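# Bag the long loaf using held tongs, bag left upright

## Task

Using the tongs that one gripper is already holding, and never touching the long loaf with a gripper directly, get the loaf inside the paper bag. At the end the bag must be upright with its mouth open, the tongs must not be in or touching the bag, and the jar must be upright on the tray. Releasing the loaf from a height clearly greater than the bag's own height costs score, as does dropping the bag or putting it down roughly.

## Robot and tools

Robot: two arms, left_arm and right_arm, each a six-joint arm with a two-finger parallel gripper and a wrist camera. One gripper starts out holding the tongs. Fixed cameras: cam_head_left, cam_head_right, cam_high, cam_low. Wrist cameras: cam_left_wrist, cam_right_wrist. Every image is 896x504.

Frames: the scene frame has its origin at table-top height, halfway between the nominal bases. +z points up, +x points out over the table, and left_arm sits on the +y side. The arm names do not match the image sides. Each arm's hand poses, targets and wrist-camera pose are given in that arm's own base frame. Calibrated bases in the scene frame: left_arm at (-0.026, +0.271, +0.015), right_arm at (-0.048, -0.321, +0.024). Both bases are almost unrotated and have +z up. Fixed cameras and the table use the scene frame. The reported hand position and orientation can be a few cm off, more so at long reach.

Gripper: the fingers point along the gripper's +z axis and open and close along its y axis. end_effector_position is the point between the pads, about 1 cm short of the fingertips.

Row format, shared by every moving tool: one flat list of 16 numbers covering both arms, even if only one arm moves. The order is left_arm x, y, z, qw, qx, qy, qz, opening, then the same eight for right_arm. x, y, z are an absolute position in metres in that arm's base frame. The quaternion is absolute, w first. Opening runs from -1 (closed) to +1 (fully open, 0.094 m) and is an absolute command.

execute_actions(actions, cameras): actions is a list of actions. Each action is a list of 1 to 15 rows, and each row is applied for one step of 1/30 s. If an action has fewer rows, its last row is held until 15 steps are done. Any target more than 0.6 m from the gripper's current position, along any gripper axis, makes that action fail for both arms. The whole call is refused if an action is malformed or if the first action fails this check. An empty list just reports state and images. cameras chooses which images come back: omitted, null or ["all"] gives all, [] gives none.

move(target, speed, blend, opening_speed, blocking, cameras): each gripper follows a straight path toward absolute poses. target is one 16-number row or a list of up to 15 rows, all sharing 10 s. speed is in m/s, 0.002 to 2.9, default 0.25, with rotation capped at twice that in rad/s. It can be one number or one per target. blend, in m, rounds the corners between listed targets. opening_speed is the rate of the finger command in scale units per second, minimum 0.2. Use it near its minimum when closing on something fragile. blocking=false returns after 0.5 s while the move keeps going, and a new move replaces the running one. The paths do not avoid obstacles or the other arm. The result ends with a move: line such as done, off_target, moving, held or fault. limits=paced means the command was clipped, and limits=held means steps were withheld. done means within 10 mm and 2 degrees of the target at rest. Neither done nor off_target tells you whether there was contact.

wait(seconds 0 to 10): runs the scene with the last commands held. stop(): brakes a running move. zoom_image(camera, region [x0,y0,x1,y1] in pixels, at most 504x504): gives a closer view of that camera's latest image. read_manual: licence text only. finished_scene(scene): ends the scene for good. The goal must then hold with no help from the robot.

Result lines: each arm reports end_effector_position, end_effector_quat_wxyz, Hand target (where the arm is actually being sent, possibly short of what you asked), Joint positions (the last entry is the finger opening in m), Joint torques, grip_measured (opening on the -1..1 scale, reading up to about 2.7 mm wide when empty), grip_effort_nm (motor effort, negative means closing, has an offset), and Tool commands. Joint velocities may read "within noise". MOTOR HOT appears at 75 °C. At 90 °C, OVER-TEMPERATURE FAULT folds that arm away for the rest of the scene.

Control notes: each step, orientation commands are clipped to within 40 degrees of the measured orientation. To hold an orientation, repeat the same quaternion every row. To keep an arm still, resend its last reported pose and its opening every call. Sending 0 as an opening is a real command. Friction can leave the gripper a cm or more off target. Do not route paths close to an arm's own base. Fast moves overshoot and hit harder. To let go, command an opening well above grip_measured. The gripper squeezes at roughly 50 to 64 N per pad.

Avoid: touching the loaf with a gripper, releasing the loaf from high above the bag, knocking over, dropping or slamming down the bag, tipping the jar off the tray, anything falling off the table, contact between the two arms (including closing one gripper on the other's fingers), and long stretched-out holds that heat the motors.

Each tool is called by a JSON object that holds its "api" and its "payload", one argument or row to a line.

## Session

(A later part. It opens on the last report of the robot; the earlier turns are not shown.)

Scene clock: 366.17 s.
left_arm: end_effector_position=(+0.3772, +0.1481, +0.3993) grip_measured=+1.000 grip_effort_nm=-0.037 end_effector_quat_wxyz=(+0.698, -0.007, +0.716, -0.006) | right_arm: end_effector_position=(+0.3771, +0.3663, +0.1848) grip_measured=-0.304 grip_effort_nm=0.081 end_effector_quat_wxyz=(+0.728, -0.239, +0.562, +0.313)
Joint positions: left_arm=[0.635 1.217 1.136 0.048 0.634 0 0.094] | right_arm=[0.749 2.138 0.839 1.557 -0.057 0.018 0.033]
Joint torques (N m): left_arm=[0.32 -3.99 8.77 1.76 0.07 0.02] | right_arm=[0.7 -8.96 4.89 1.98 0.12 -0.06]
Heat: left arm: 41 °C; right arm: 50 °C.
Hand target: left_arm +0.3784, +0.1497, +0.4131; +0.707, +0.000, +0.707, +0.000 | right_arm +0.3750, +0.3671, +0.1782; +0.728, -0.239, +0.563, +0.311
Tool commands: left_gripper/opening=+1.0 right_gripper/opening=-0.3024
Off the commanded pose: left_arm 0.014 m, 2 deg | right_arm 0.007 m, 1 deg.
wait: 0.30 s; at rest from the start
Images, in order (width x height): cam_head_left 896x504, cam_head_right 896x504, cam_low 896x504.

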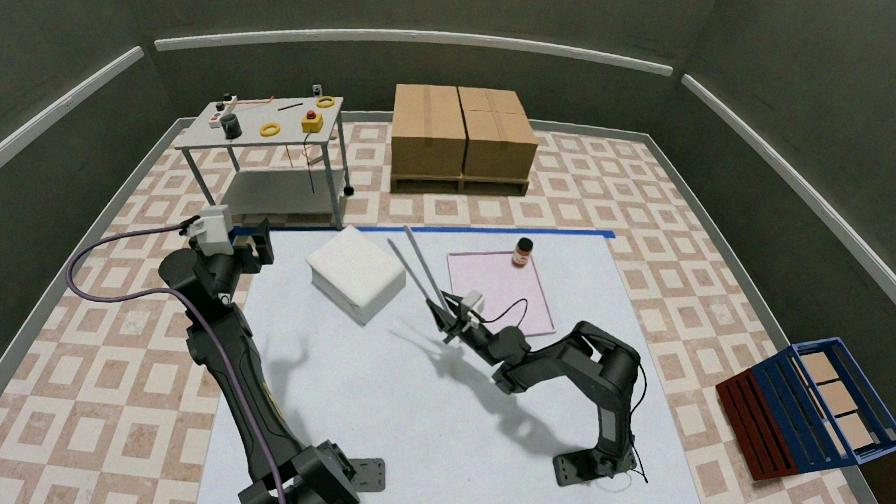

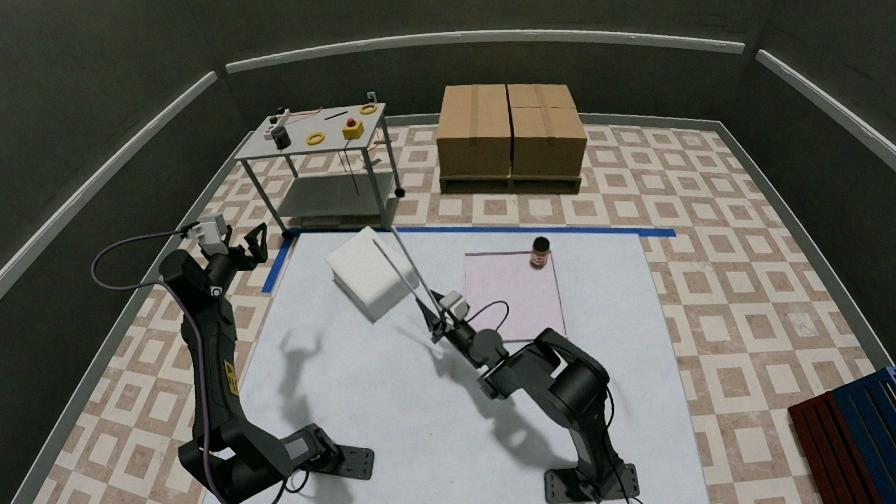

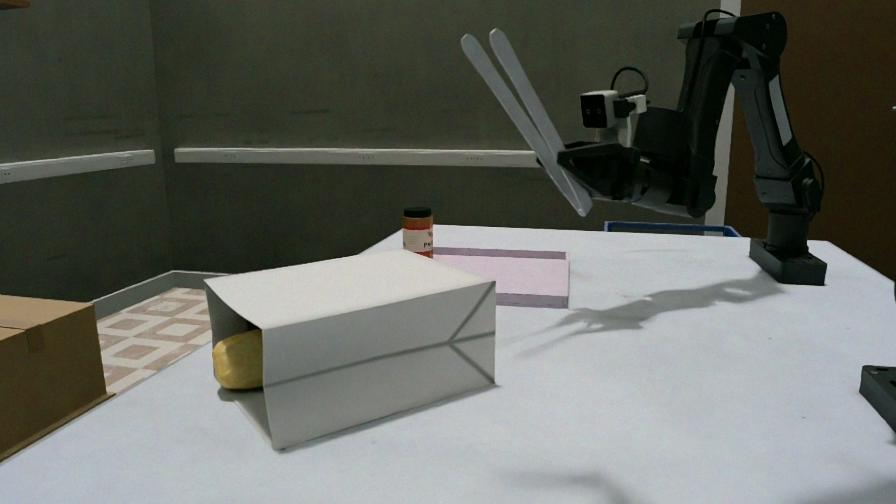

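{"api": "move", "payload": {
  "target": [
    [0.3789,0.15,0.4133,0.7071,0,0.7071,0,1,0.36,0.35,0.3,0.734,-0.235,0.554,0.313,-0.3024],
    [0.3789,0.15,0.4133,0.7071,0,0.7071,0,1,0.30,-0.05,0.32,0.4226,0,0.9063,0,-0.3024]
  ],
  "speed": 0.2
}}

{"api": "zoom_image", "payload": {
  "camera": "cam_head_right",
  "region": [280, 200, 480, 360]
}}

{"api": "zoom_image", "payload": {
  "camera": "cam_head_left",
  "region": [260, 200, 460, 360]
}}

{"api": "zoom_image", "payload": {
  "camera": "cam_left_wrist",
  "region": [200, 0, 700, 500]
}}

Scene clock: 414.70 s.
left_arm: end_effector_position=(+0.3772, +0.1481, +0.3993) grip_measured=+1.000 grip_effort_nm=-0.037 end_effector_quat_wxyz=(+0.698, -0.007, +0.716, -0.006) | right_arm: end_effector_position=(+0.2973, -0.0499, +0.3078) grip_measured=-0.304 grip_effort_nm=0.071 end_effector_quat_wxyz=(+0.409, +0.005, +0.913, -0.001)
Joint positions: left_arm=[0.635 1.217 1.136 0.048 0.634 0 0.094] | right_arm=[-0.295 1.094 1.355 -1.01 -0.212 -0.192 0.033]
Joint torques (N m): left_arm=[0.43 -3.74 8.73 1.71 0.09 0.05] | right_arm=[-0.85 -1.62 10.51 1.58 -0.28 -0.07]
Heat: left arm: 42 °C; right arm: 50 °C.
Hand target: left_arm +0.3784, +0.1497, +0.4131; +0.707, +0.000, +0.707, +0.000 | right_arm +0.2997, -0.0500, +0.3200; +0.423, +0.000, +0.906, +0.000
Off the commanded pose: left_arm 0.014 m, 2 deg | right_arm 0.013 m, 2 deg.
move: off_target (left_arm, right_arm)
cam_left_wrist: T_world_to_cam=[[0.0350164, -0.999334, 0.0102418, 0.1365], [-0.456668, -0.0251155, -0.889283, 0.569632], [0.888948, 0.0264624, -0.457243, -0.0667244], [0, 0, 0, 1]] pos_world=[0.314667, 0.152482, 0.474656]
cam_right_wrist: T_world_to_cam=[[-0.00149587, -0.999897, 0.0142891, -0.0524971], [-0.920041, -0.00422262, -0.3918, 0.433745], [0.391819, -0.0137326, -0.91994, 0.253877], [0, 0, 0, 1]] pos_world=[0.299511, -0.0471737, 0.404243]

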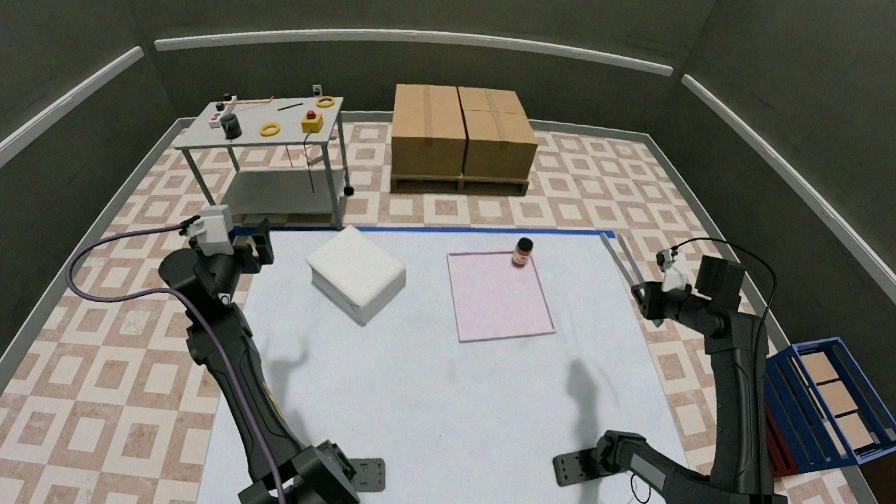

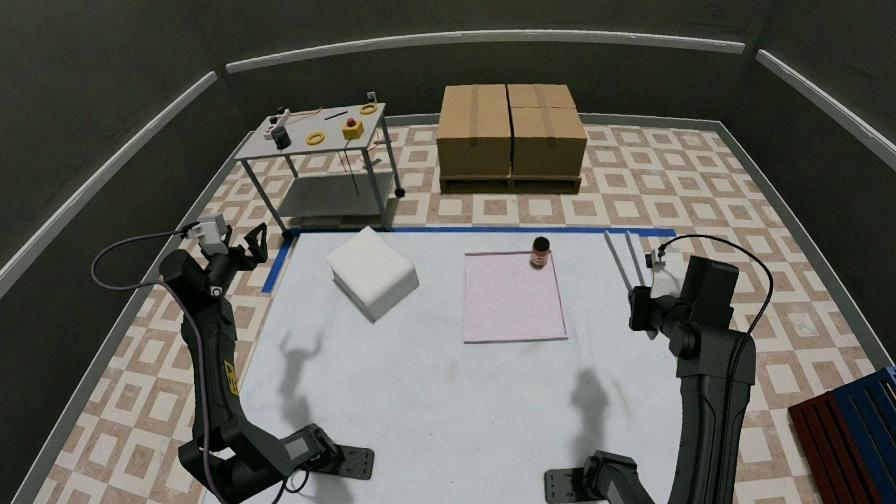

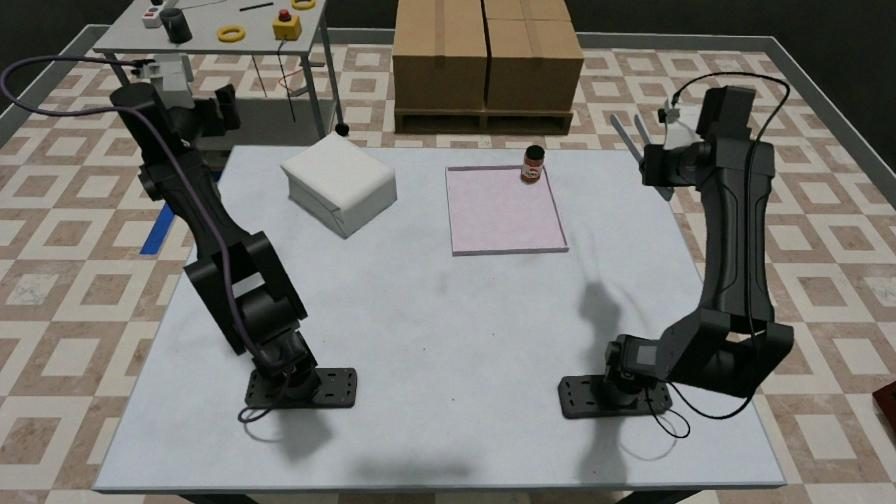

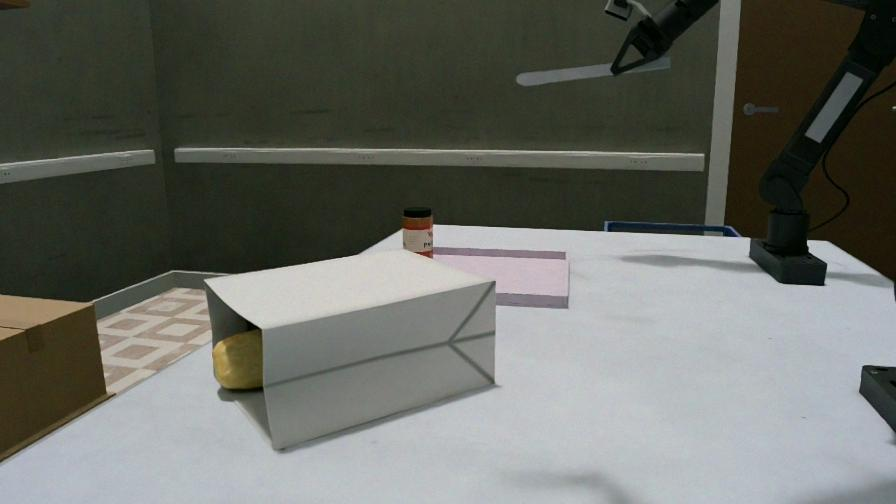

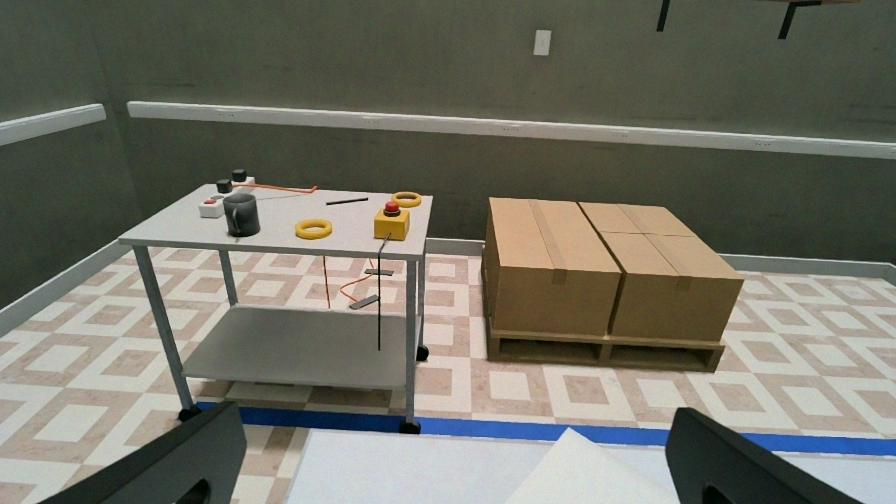

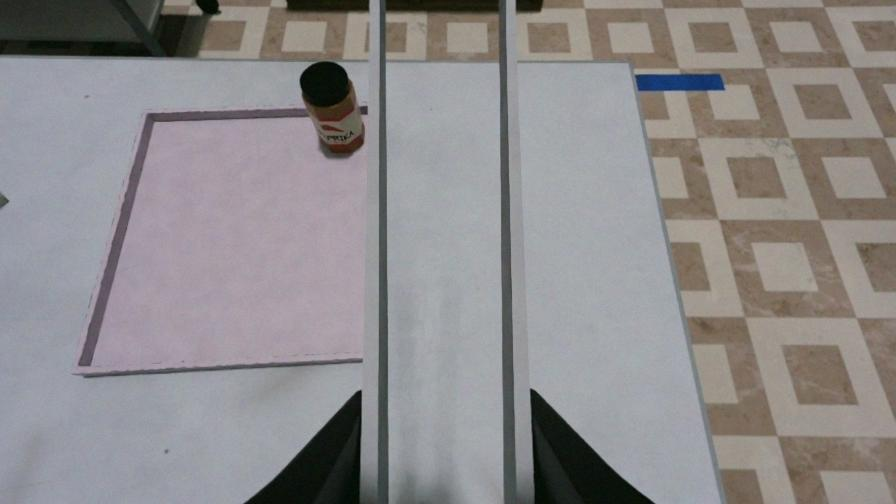

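Scaled by 2.520.

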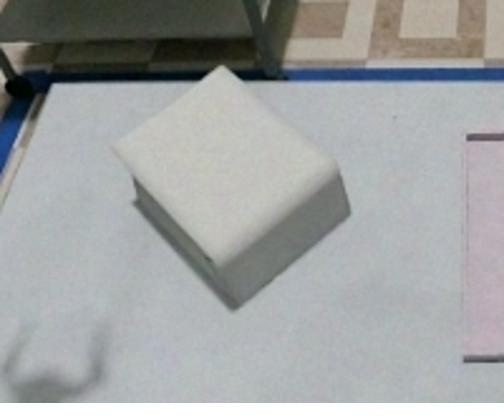

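Scaled by 2.520.

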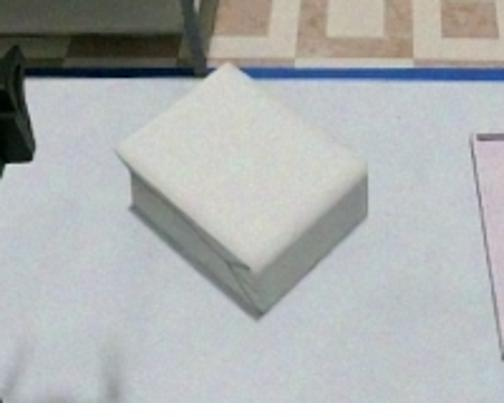

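Scaled by 1.008.

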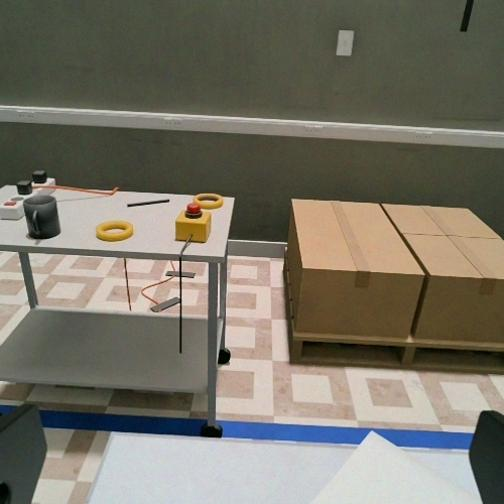

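{"api": "move", "payload": {
  "target": [
    [0.44,-0.10,0.30,0.2549,-0.1677,0.9512,0.0449,-1,0.30,-0.05,0.32,0.4226,0,0.9063,0,-0.3024],
    [0.455,-0.172,0.16,0.2549,-0.1677,0.9512,0.0449,-1,0.30,-0.05,0.32,0.4226,0,0.9063,0,-0.3024],
    [0.455,-0.172,0.05,0.2549,-0.1677,0.9512,0.0449,-1,0.30,-0.05,0.32,0.4226,0,0.9063,0,-0.3024]
  ],
  "speed": 0.15
}}

Scene clock: 477.00 s.
left_arm: end_effector_position=(+0.4568, -0.1751, +0.0669) grip_measured=-0.990 grip_effort_nm=-0.564 end_effector_quat_wxyz=(+0.262, -0.166, +0.950, +0.031) | right_arm: end_effector_position=(+0.2971, -0.0497, +0.3074) grip_measured=-0.304 grip_effort_nm=0.081 end_effector_quat_wxyz=(+0.408, +0.004, +0.913, -0.001)
Joint positions: left_arm=[-0.5 2.085 1.59 -0.681 -0.37 -0.771 0] | right_arm=[-0.295 1.094 1.355 -1.012 -0.213 -0.193 0.033]
Joint torques (N m): left_arm=[-0.29 -10.89 4.36 1.03 -0.38 -0.03] | right_arm=[-0.85 -1.65 10.51 1.6 -0.28 -0.07]
Heat: left arm: 42 °C; right arm: 49 °C.
Hand target: left_arm +0.4545, -0.1718, +0.0504; +0.255, -0.168, +0.951, +0.045 | right_arm +0.2997, -0.0500, +0.3200; +0.423, +0.000, +0.906, +0.000
Off the commanded pose: left_arm 0.017 m, 2 deg | right_arm 0.013 m, 2 deg.
move: off_target (left_arm, right_arm)
cam_left_wrist: T_world_to_cam=[[0.341032, -0.940043, -0.0040843, -0.314273], [-0.936715, -0.339453, -0.0856544, 0.412741], [0.0791324, 0.0330367, -0.996317, 0.126176], [0, 0, 0, 1]] pos_world=[0.483813, -0.159492, 0.159781]
cam_right_wrist: T_world_to_cam=[[-0.0000921044, -0.9999, 0.0141205, -0.0526434], [-0.920688, -0.00542645, -0.390262, 0.43305], [0.3903, -0.0130366, -0.920596, 0.254394], [0, 0, 0, 1]] pos_world=[0.299409, -0.0469718, 0.40394]

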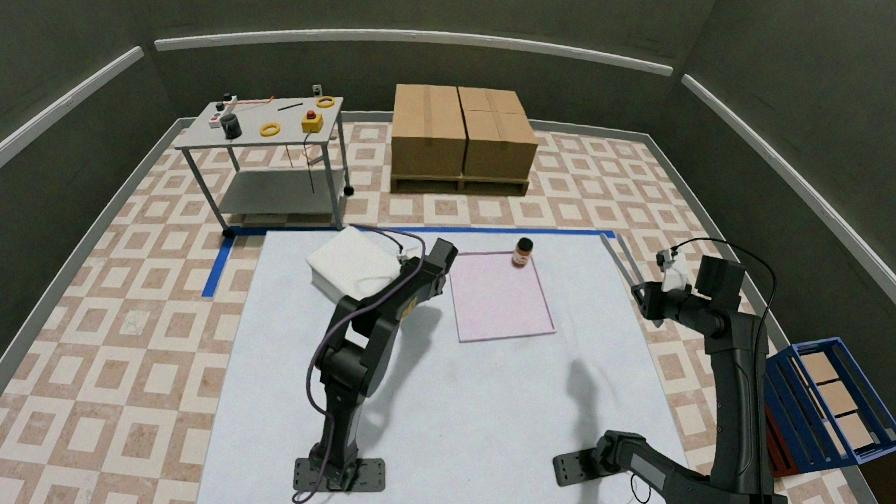

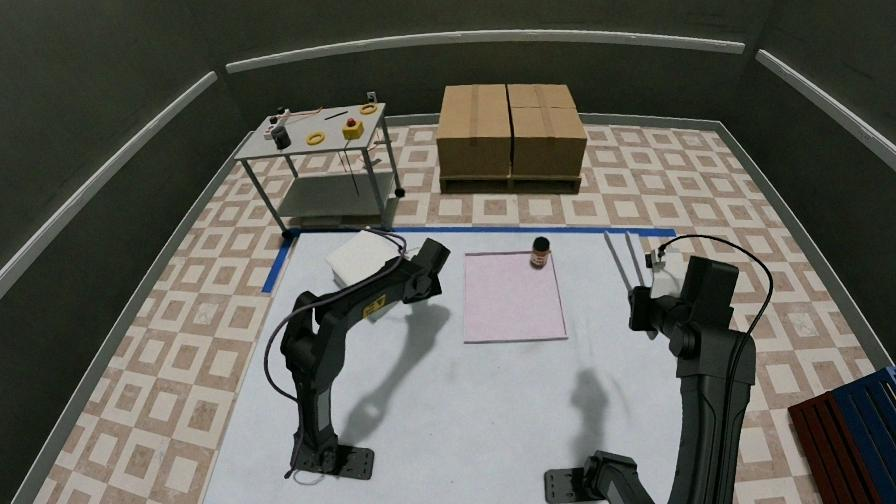

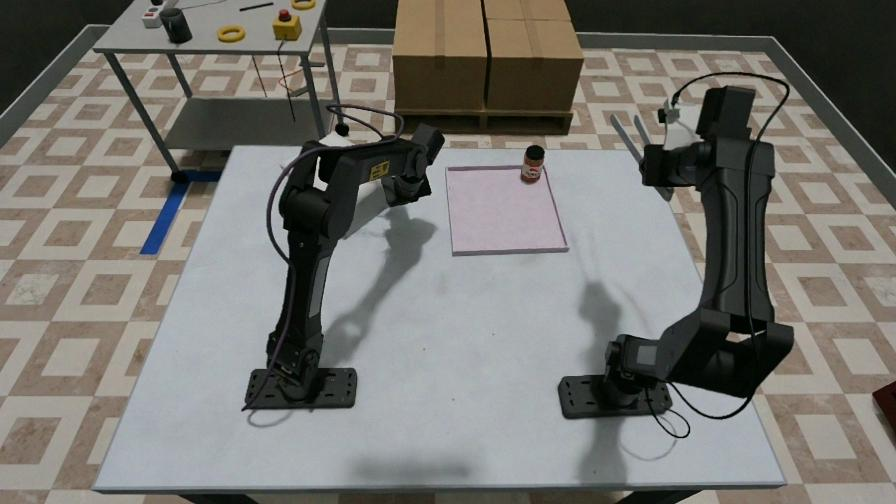

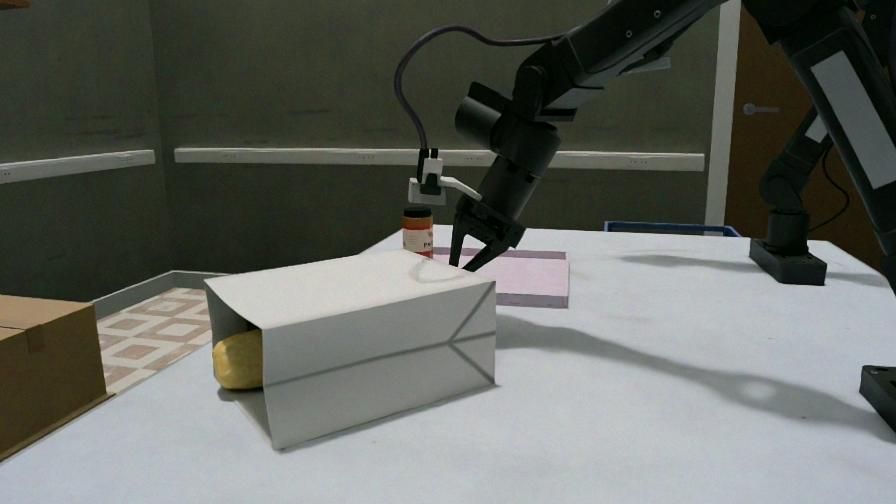

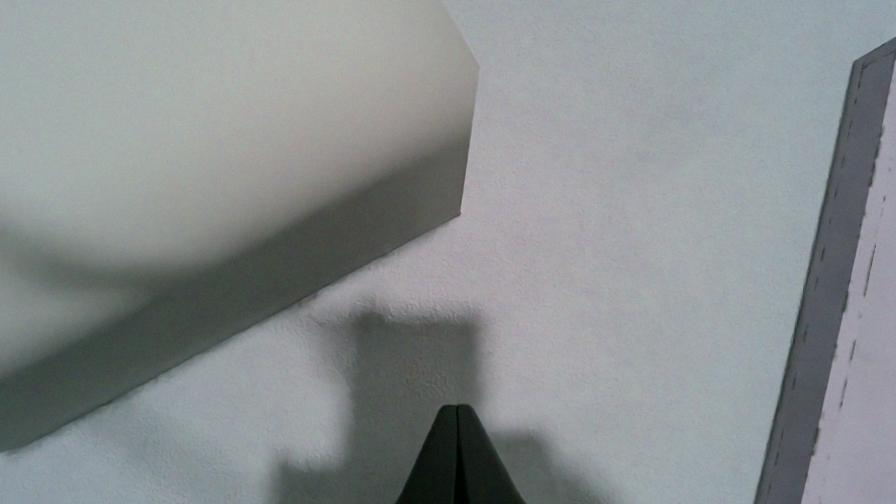

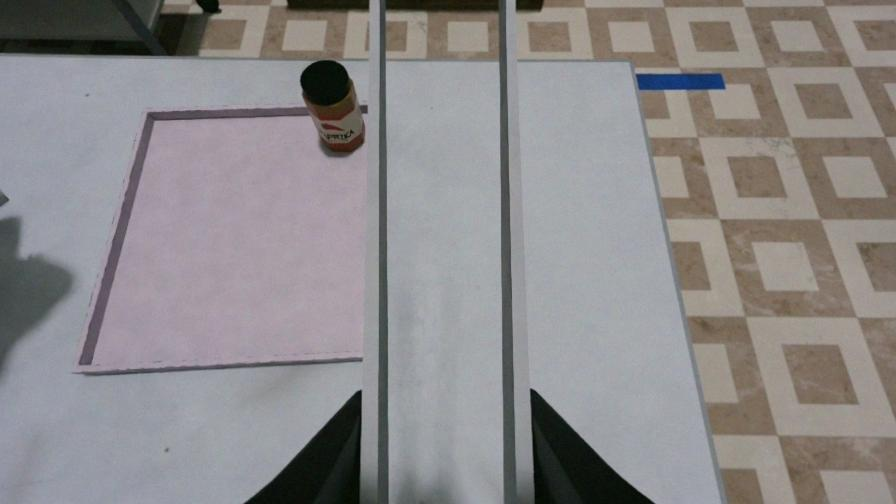

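{"api": "move", "payload": {
  "target": [
    [0.485,-0.137,0.042,0.2549,-0.1677,0.9512,0.0449,-1,0.30,-0.05,0.32,0.4226,0,0.9063,0,-0.3024],
    [0.525,-0.107,0.042,0.2549,-0.1677,0.9512,0.0449,-1,0.30,-0.05,0.32,0.4226,0,0.9063,0,-0.3024],
    [0.545,-0.070,0.042,0.2549,-0.1677,0.9512,0.0449,-1,0.30,-0.05,0.32,0.4226,0,0.9063,0,-0.3024]
  ],
  "speed": 0.06,
  "cameras": ["cam_head_right","cam_high","cam_low","cam_left_wrist"]
}}

Scene clock: 488.27 s.
left_arm: end_effector_position=(+0.5411, -0.0710, +0.0520) grip_measured=-0.990 grip_effort_nm=-0.564 end_effector_quat_wxyz=(+0.264, -0.172, +0.948, +0.038) | right_arm: end_effector_position=(+0.2970, -0.0497, +0.3074) grip_measured=-0.304 grip_effort_nm=0.066 end_effector_quat_wxyz=(+0.408, +0.004, +0.913, -0.001)
Joint positions: left_arm=[-0.219 2.257 1.795 -0.635 -0.267 -0.513 0] | right_arm=[-0.295 1.094 1.355 -1.012 -0.213 -0.193 0.033]
Joint torques (N m): left_arm=[0.42 -11.84 8.18 0.95 -0.19 0.1] | right_arm=[-0.87 -1.63 10.5 1.6 -0.27 -0.07]
Heat: left arm: 41 °C; right arm: 49 °C.
Hand target: left_arm +0.5446, -0.0699, +0.0420; +0.256, -0.168, +0.951, +0.045 | right_arm +0.2997, -0.0500, +0.3200; +0.423, +0.000, +0.906, +0.000
Off the commanded pose: left_arm 0.011 m, 1 deg | right_arm 0.013 m, 2 deg.
move: off_target (left_arm, right_arm)
cam_left_wrist: T_world_to_cam=[[0.35642, -0.934224, -0.0137808, -0.25271], [-0.930927, -0.353828, -0.0904439, 0.521879], [0.0796189, 0.045065, -0.995806, 0.101798], [0, 0, 0, 1]] pos_world=[0.567797, -0.0560199, 0.14509]

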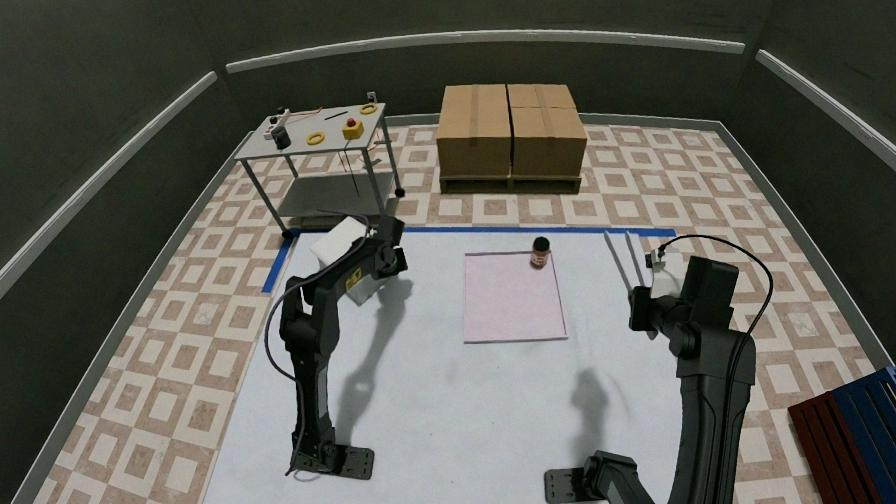

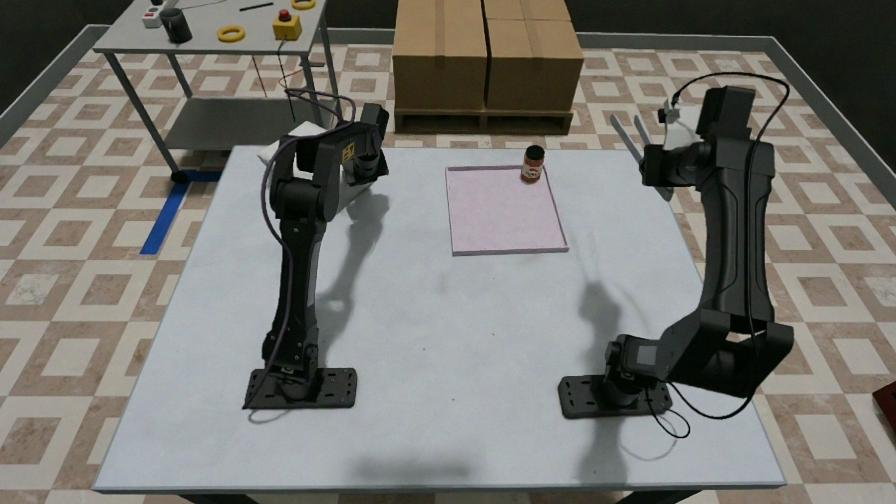

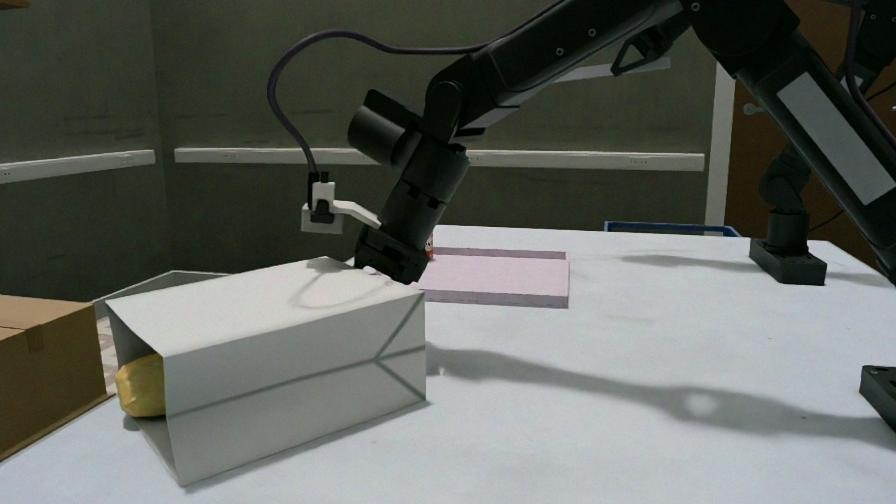

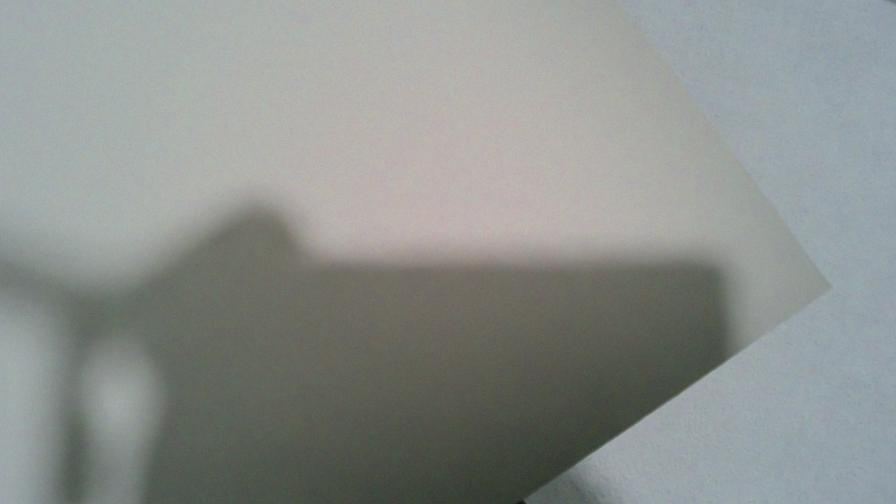

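{"api": "move", "payload": {
  "target": [
    [0.51,-0.13,0.06,0.2549,-0.1677,0.9512,0.0449,-1,0.30,-0.05,0.32,0.4226,0,0.9063,0,-0.3024],
    [0.42,-0.2,0.2,0.2549,-0.1677,0.9512,0.0449,-1,0.30,-0.05,0.32,0.4226,0,0.9063,0,-0.3024]
  ],
  "speed": 0.2,
  "cameras": ["cam_head_right","cam_high","cam_low","cam_left_wrist"]
}}

{"api": "zoom_image", "payload": {
  "camera": "cam_head_right",
  "region": [260, 200, 460, 360]
}}

Scene clock: 500.37 s.
left_arm: end_effector_position=(+0.4189, -0.2034, +0.1766) grip_measured=-0.990 grip_effort_nm=-0.569 end_effector_quat_wxyz=(+0.234, -0.157, +0.958, +0.055) | right_arm: end_effector_position=(+0.2969, -0.0497, +0.3073) grip_measured=-0.304 grip_effort_nm=0.076 end_effector_quat_wxyz=(+0.408, +0.004, +0.913, -0.001)
Joint positions: left_arm=[-0.605 2.082 2.053 -1.262 -0.403 -0.872 0] | right_arm=[-0.295 1.094 1.355 -1.013 -0.213 -0.193 0.033]
Joint torques (N m): left_arm=[0.34 -16.09 7.75 0.62 -0.47 -0.11] | right_arm=[-0.85 -1.63 10.5 1.6 -0.28 -0.07]
Heat: left arm: 42 °C; right arm: 49 °C.
Hand target: left_arm +0.4196, -0.1998, +0.1995; +0.255, -0.168, +0.951, +0.045 | right_arm +0.2996, -0.0500, +0.3199; +0.423, +0.000, +0.906, +0.000
Off the commanded pose: left_arm 0.024 m, 3 deg | right_arm 0.013 m, 2 deg.
move: off_target (left_arm, right_arm)
cam_left_wrist: T_world_to_cam=[[0.333274, -0.9406, -0.0648115, -0.31366], [-0.942732, -0.331463, -0.0372488, 0.37265], [0.0135536, 0.073514, -0.997202, 0.275284], [0, 0, 0, 1]] pos_world=[0.452113, -0.191746, 0.268066]

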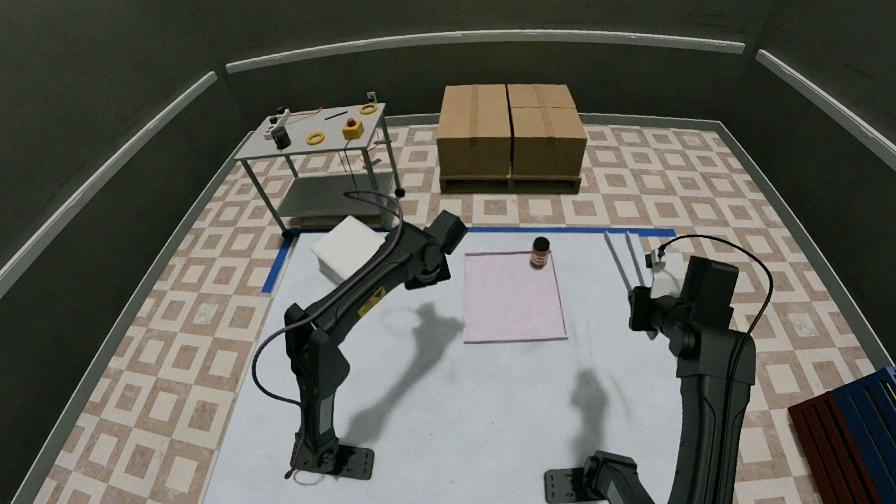

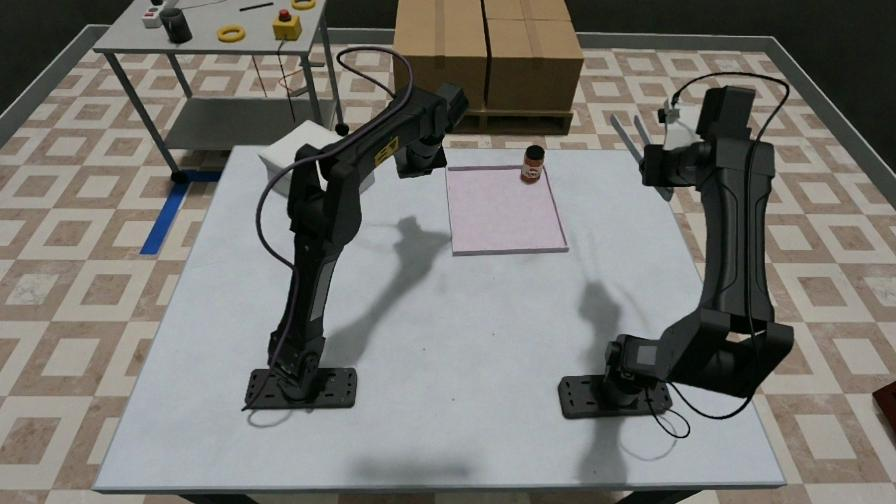

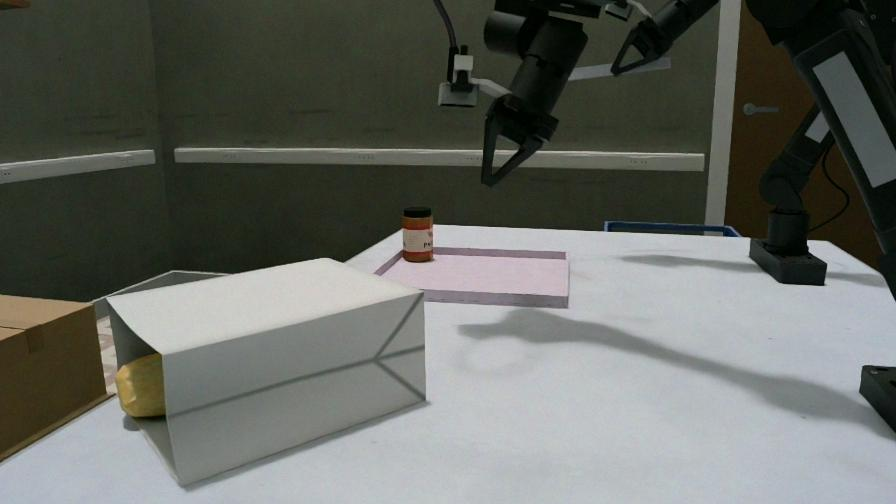

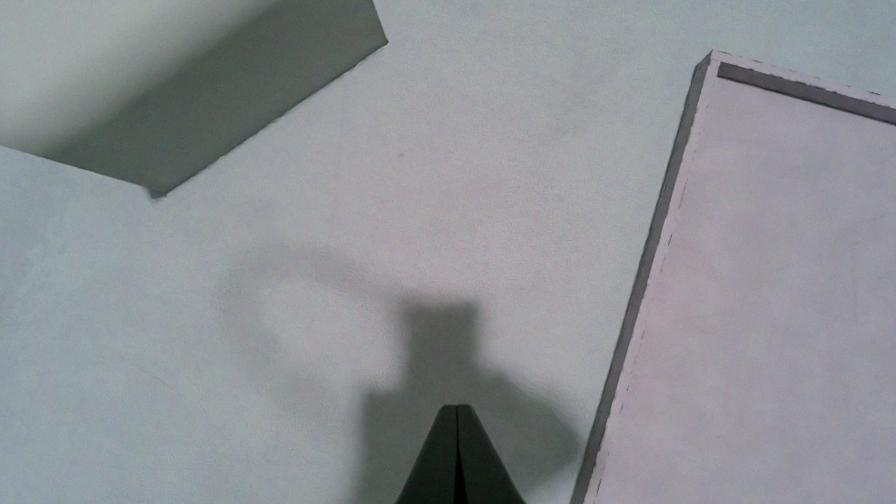

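Scaled by 2.520.

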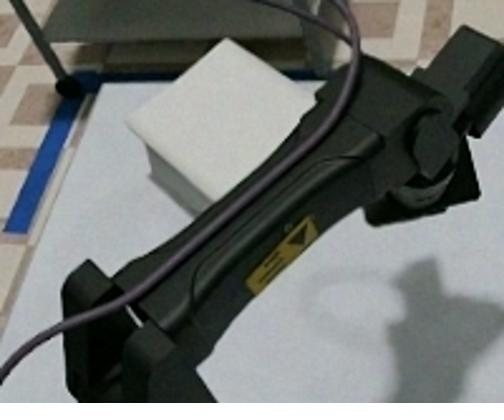

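{"api": "move", "payload": {
  "target": [
    [0.56,-0.12,0.2,0.2667,-0.4403,0.8459,0.1388,-1,0.30,-0.05,0.32,0.4226,0,0.9063,0,-0.3024],
    [0.70,-0.01,0.17,0.2667,-0.4403,0.8459,0.1388,-1,0.30,-0.05,0.32,0.4226,0,0.9063,0,-0.3024]
  ],
  "speed": 0.2,
  "cameras": ["cam_head_right","cam_high","cam_low","cam_left_wrist"]
}}

Scene clock: 527.43 s.
left_arm: end_effector_position=(+0.6932, -0.0067, +0.1841) grip_measured=-0.990 grip_effort_nm=-0.564 end_effector_quat_wxyz=(+0.503, -0.345, +0.792, +0.010) | right_arm: end_effector_position=(+0.2969, -0.0497, +0.3073) grip_measured=-0.304 grip_effort_nm=0.071 end_effector_quat_wxyz=(+0.408, +0.004, +0.913, -0.001)
Joint positions: left_arm=[-0.13 2.728 2.838 -0.701 -0.481 -0.691 0] | right_arm=[-0.295 1.094 1.355 -1.013 -0.213 -0.193 0.033]
Joint torques (N m): left_arm=[-0.49 -15.04 7.82 1.7 -0.21 0.11] | right_arm=[-0.85 -1.63 10.51 1.61 -0.27 -0.07]
Heat: left arm: 51 °C; right arm: 49 °C.
Hand target: left_arm +0.6981, -0.0098, +0.1696; +0.502, -0.339, +0.796, +0.015 | right_arm +0.2997, -0.0500, +0.3200; +0.423, +0.000, +0.906, +0.000
Off the commanded pose: left_arm 0.016 m, 33 deg | right_arm 0.013 m, 2 deg.
elbow stopped short (left arm): the move would have taken joint 3 (elbow) straighter than the controller allows.
move: off_target (left_arm, right_arm)
cam_left_wrist: T_world_to_cam=[[0.581155, -0.753339, 0.307797, -0.458699], [-0.568803, -0.646519, -0.508406, 0.522195], [0.581999, 0.120387, -0.804229, -0.164687], [0, 0, 0, 1]] pos_world=[0.659449, 0.0118793, 0.274228]

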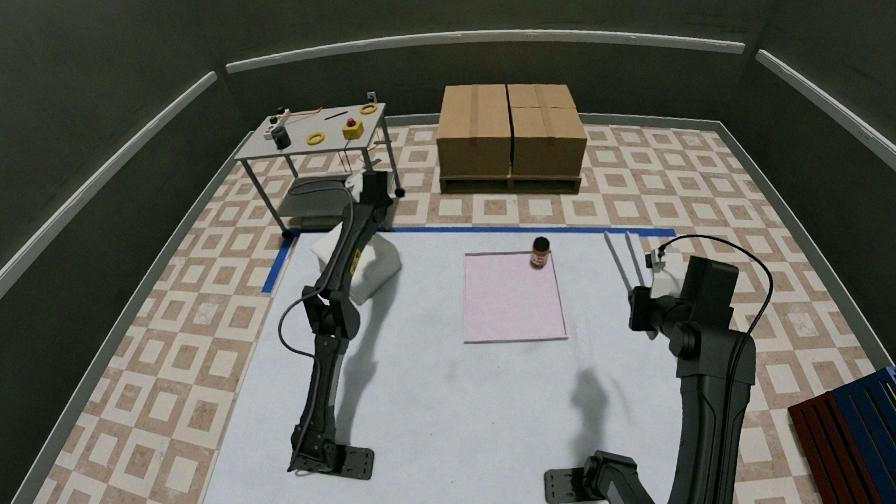

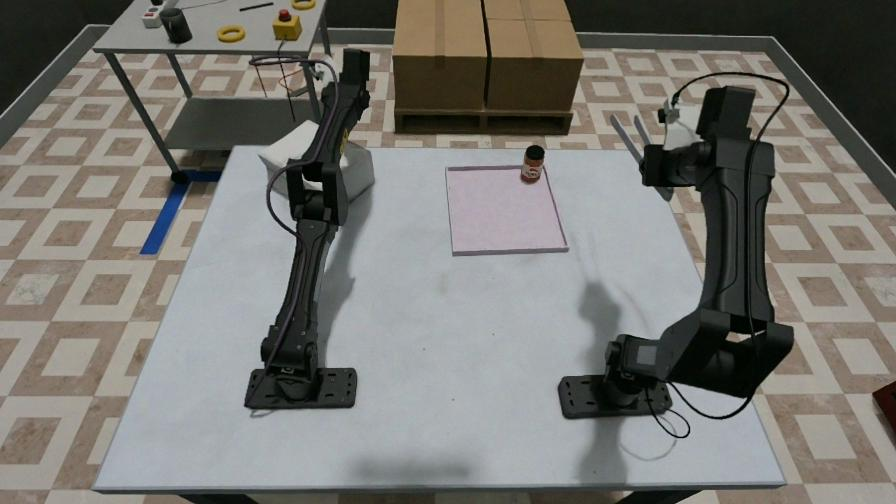

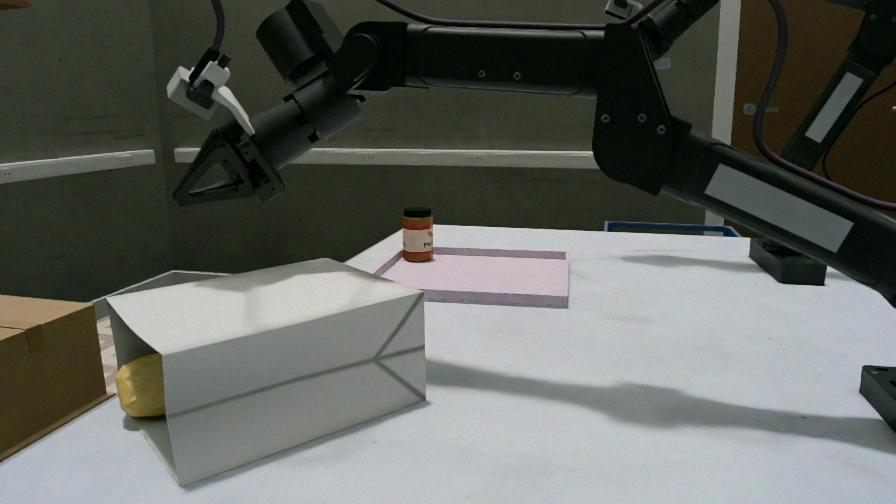

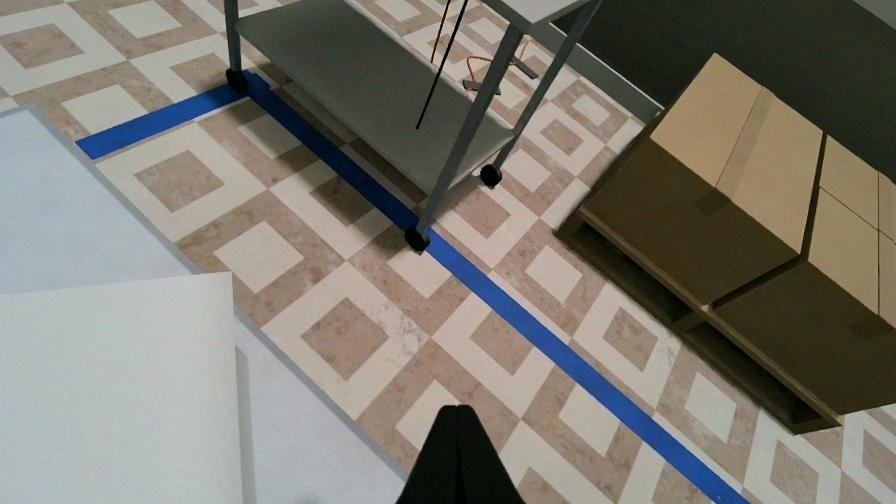

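{"api": "move", "payload": {
  "target": [
    [0.56,0.05,0.25,0.378,-0.1445,0.9125,0.0599,-1,0.30,-0.05,0.32,0.4226,0,0.9063,0,-0.3024],
    [0.635,0.215,0.17,0.378,-0.1445,0.9125,0.0599,-1,0.30,-0.05,0.32,0.4226,0,0.9063,0,-0.3024]
  ],
  "speed": 0.2,
  "cameras": ["cam_head_right","cam_high","cam_low","cam_left_wrist"]
}}

Scene clock: 547.87 s.
left_arm: end_effector_position=(+0.6307, +0.2171, +0.1901) grip_measured=-0.990 grip_effort_nm=-0.564 end_effector_quat_wxyz=(+0.409, -0.150, +0.898, +0.066) | right_arm: end_effector_position=(+0.2969, -0.0496, +0.3072) grip_measured=-0.304 grip_effort_nm=0.076 end_effector_quat_wxyz=(+0.408, +0.004, +0.913, -0.001)
Joint positions: left_arm=[0.331 2.638 2.836 -0.915 0.005 -0.001 0] | right_arm=[-0.295 1.094 1.355 -1.013 -0.213 -0.193 0.033]
Joint torques (N m): left_arm=[-0.42 -13.83 7.87 1.35 0.09 0.13] | right_arm=[-0.84 -1.63 10.5 1.61 -0.28 -0.07]
Heat: left arm: 52 °C; right arm: 49 °C.
Hand target: left_arm +0.6338, +0.2146, +0.1699; +0.395, -0.143, +0.905, +0.063 | right_arm +0.2996, -0.0500, +0.3200; +0.423, +0.000, +0.906, +0.000
Off the commanded pose: left_arm 0.021 m, 4 deg | right_arm 0.013 m, 2 deg.
elbow stopped short (left arm): the move would have taken joint 3 (elbow) straighter than the controller allows.
move: off_target (left_arm, right_arm)
cam_left_wrist: T_world_to_cam=[[0.341516, -0.939574, -0.0238407, -0.0011244], [-0.866309, -0.304845, -0.3957, 0.726298], [0.364522, 0.155791, -0.91807, 0.000683636], [0, 0, 0, 1]] pos_world=[0.629333, 0.220245, 0.287997]

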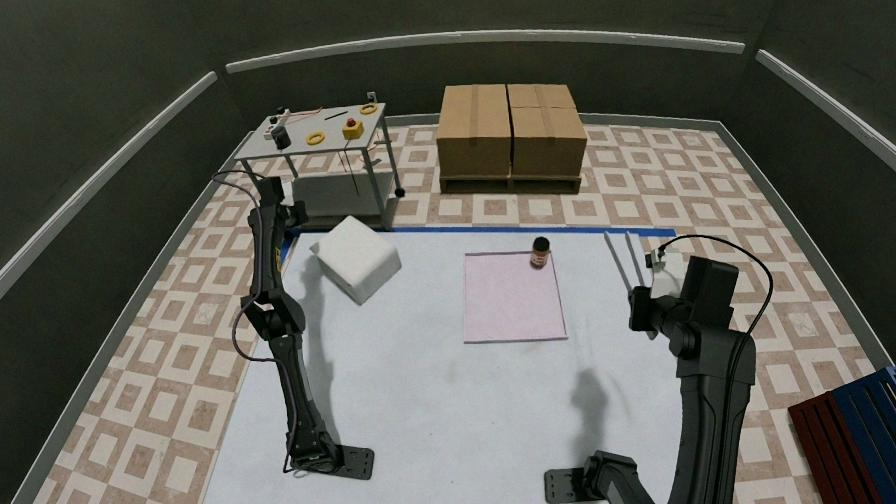

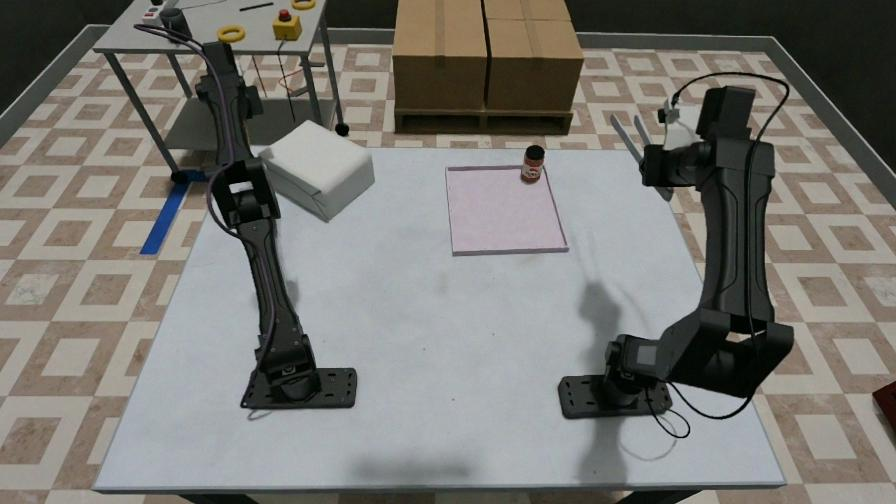

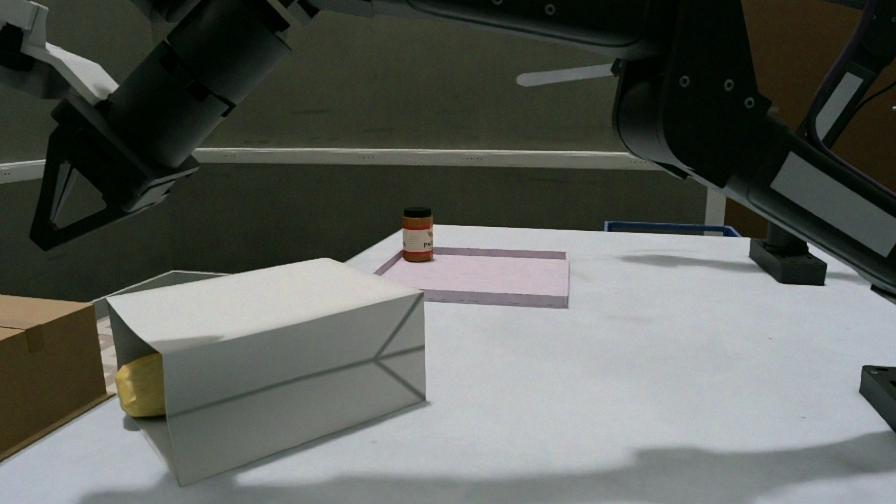

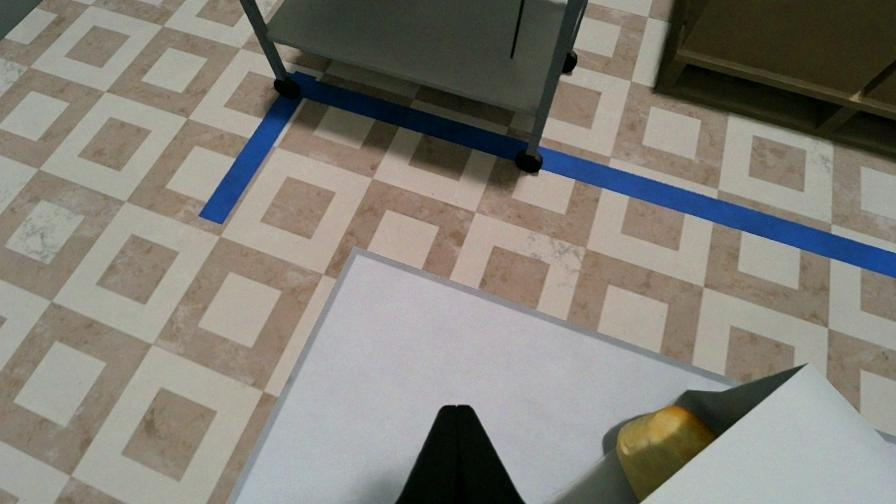

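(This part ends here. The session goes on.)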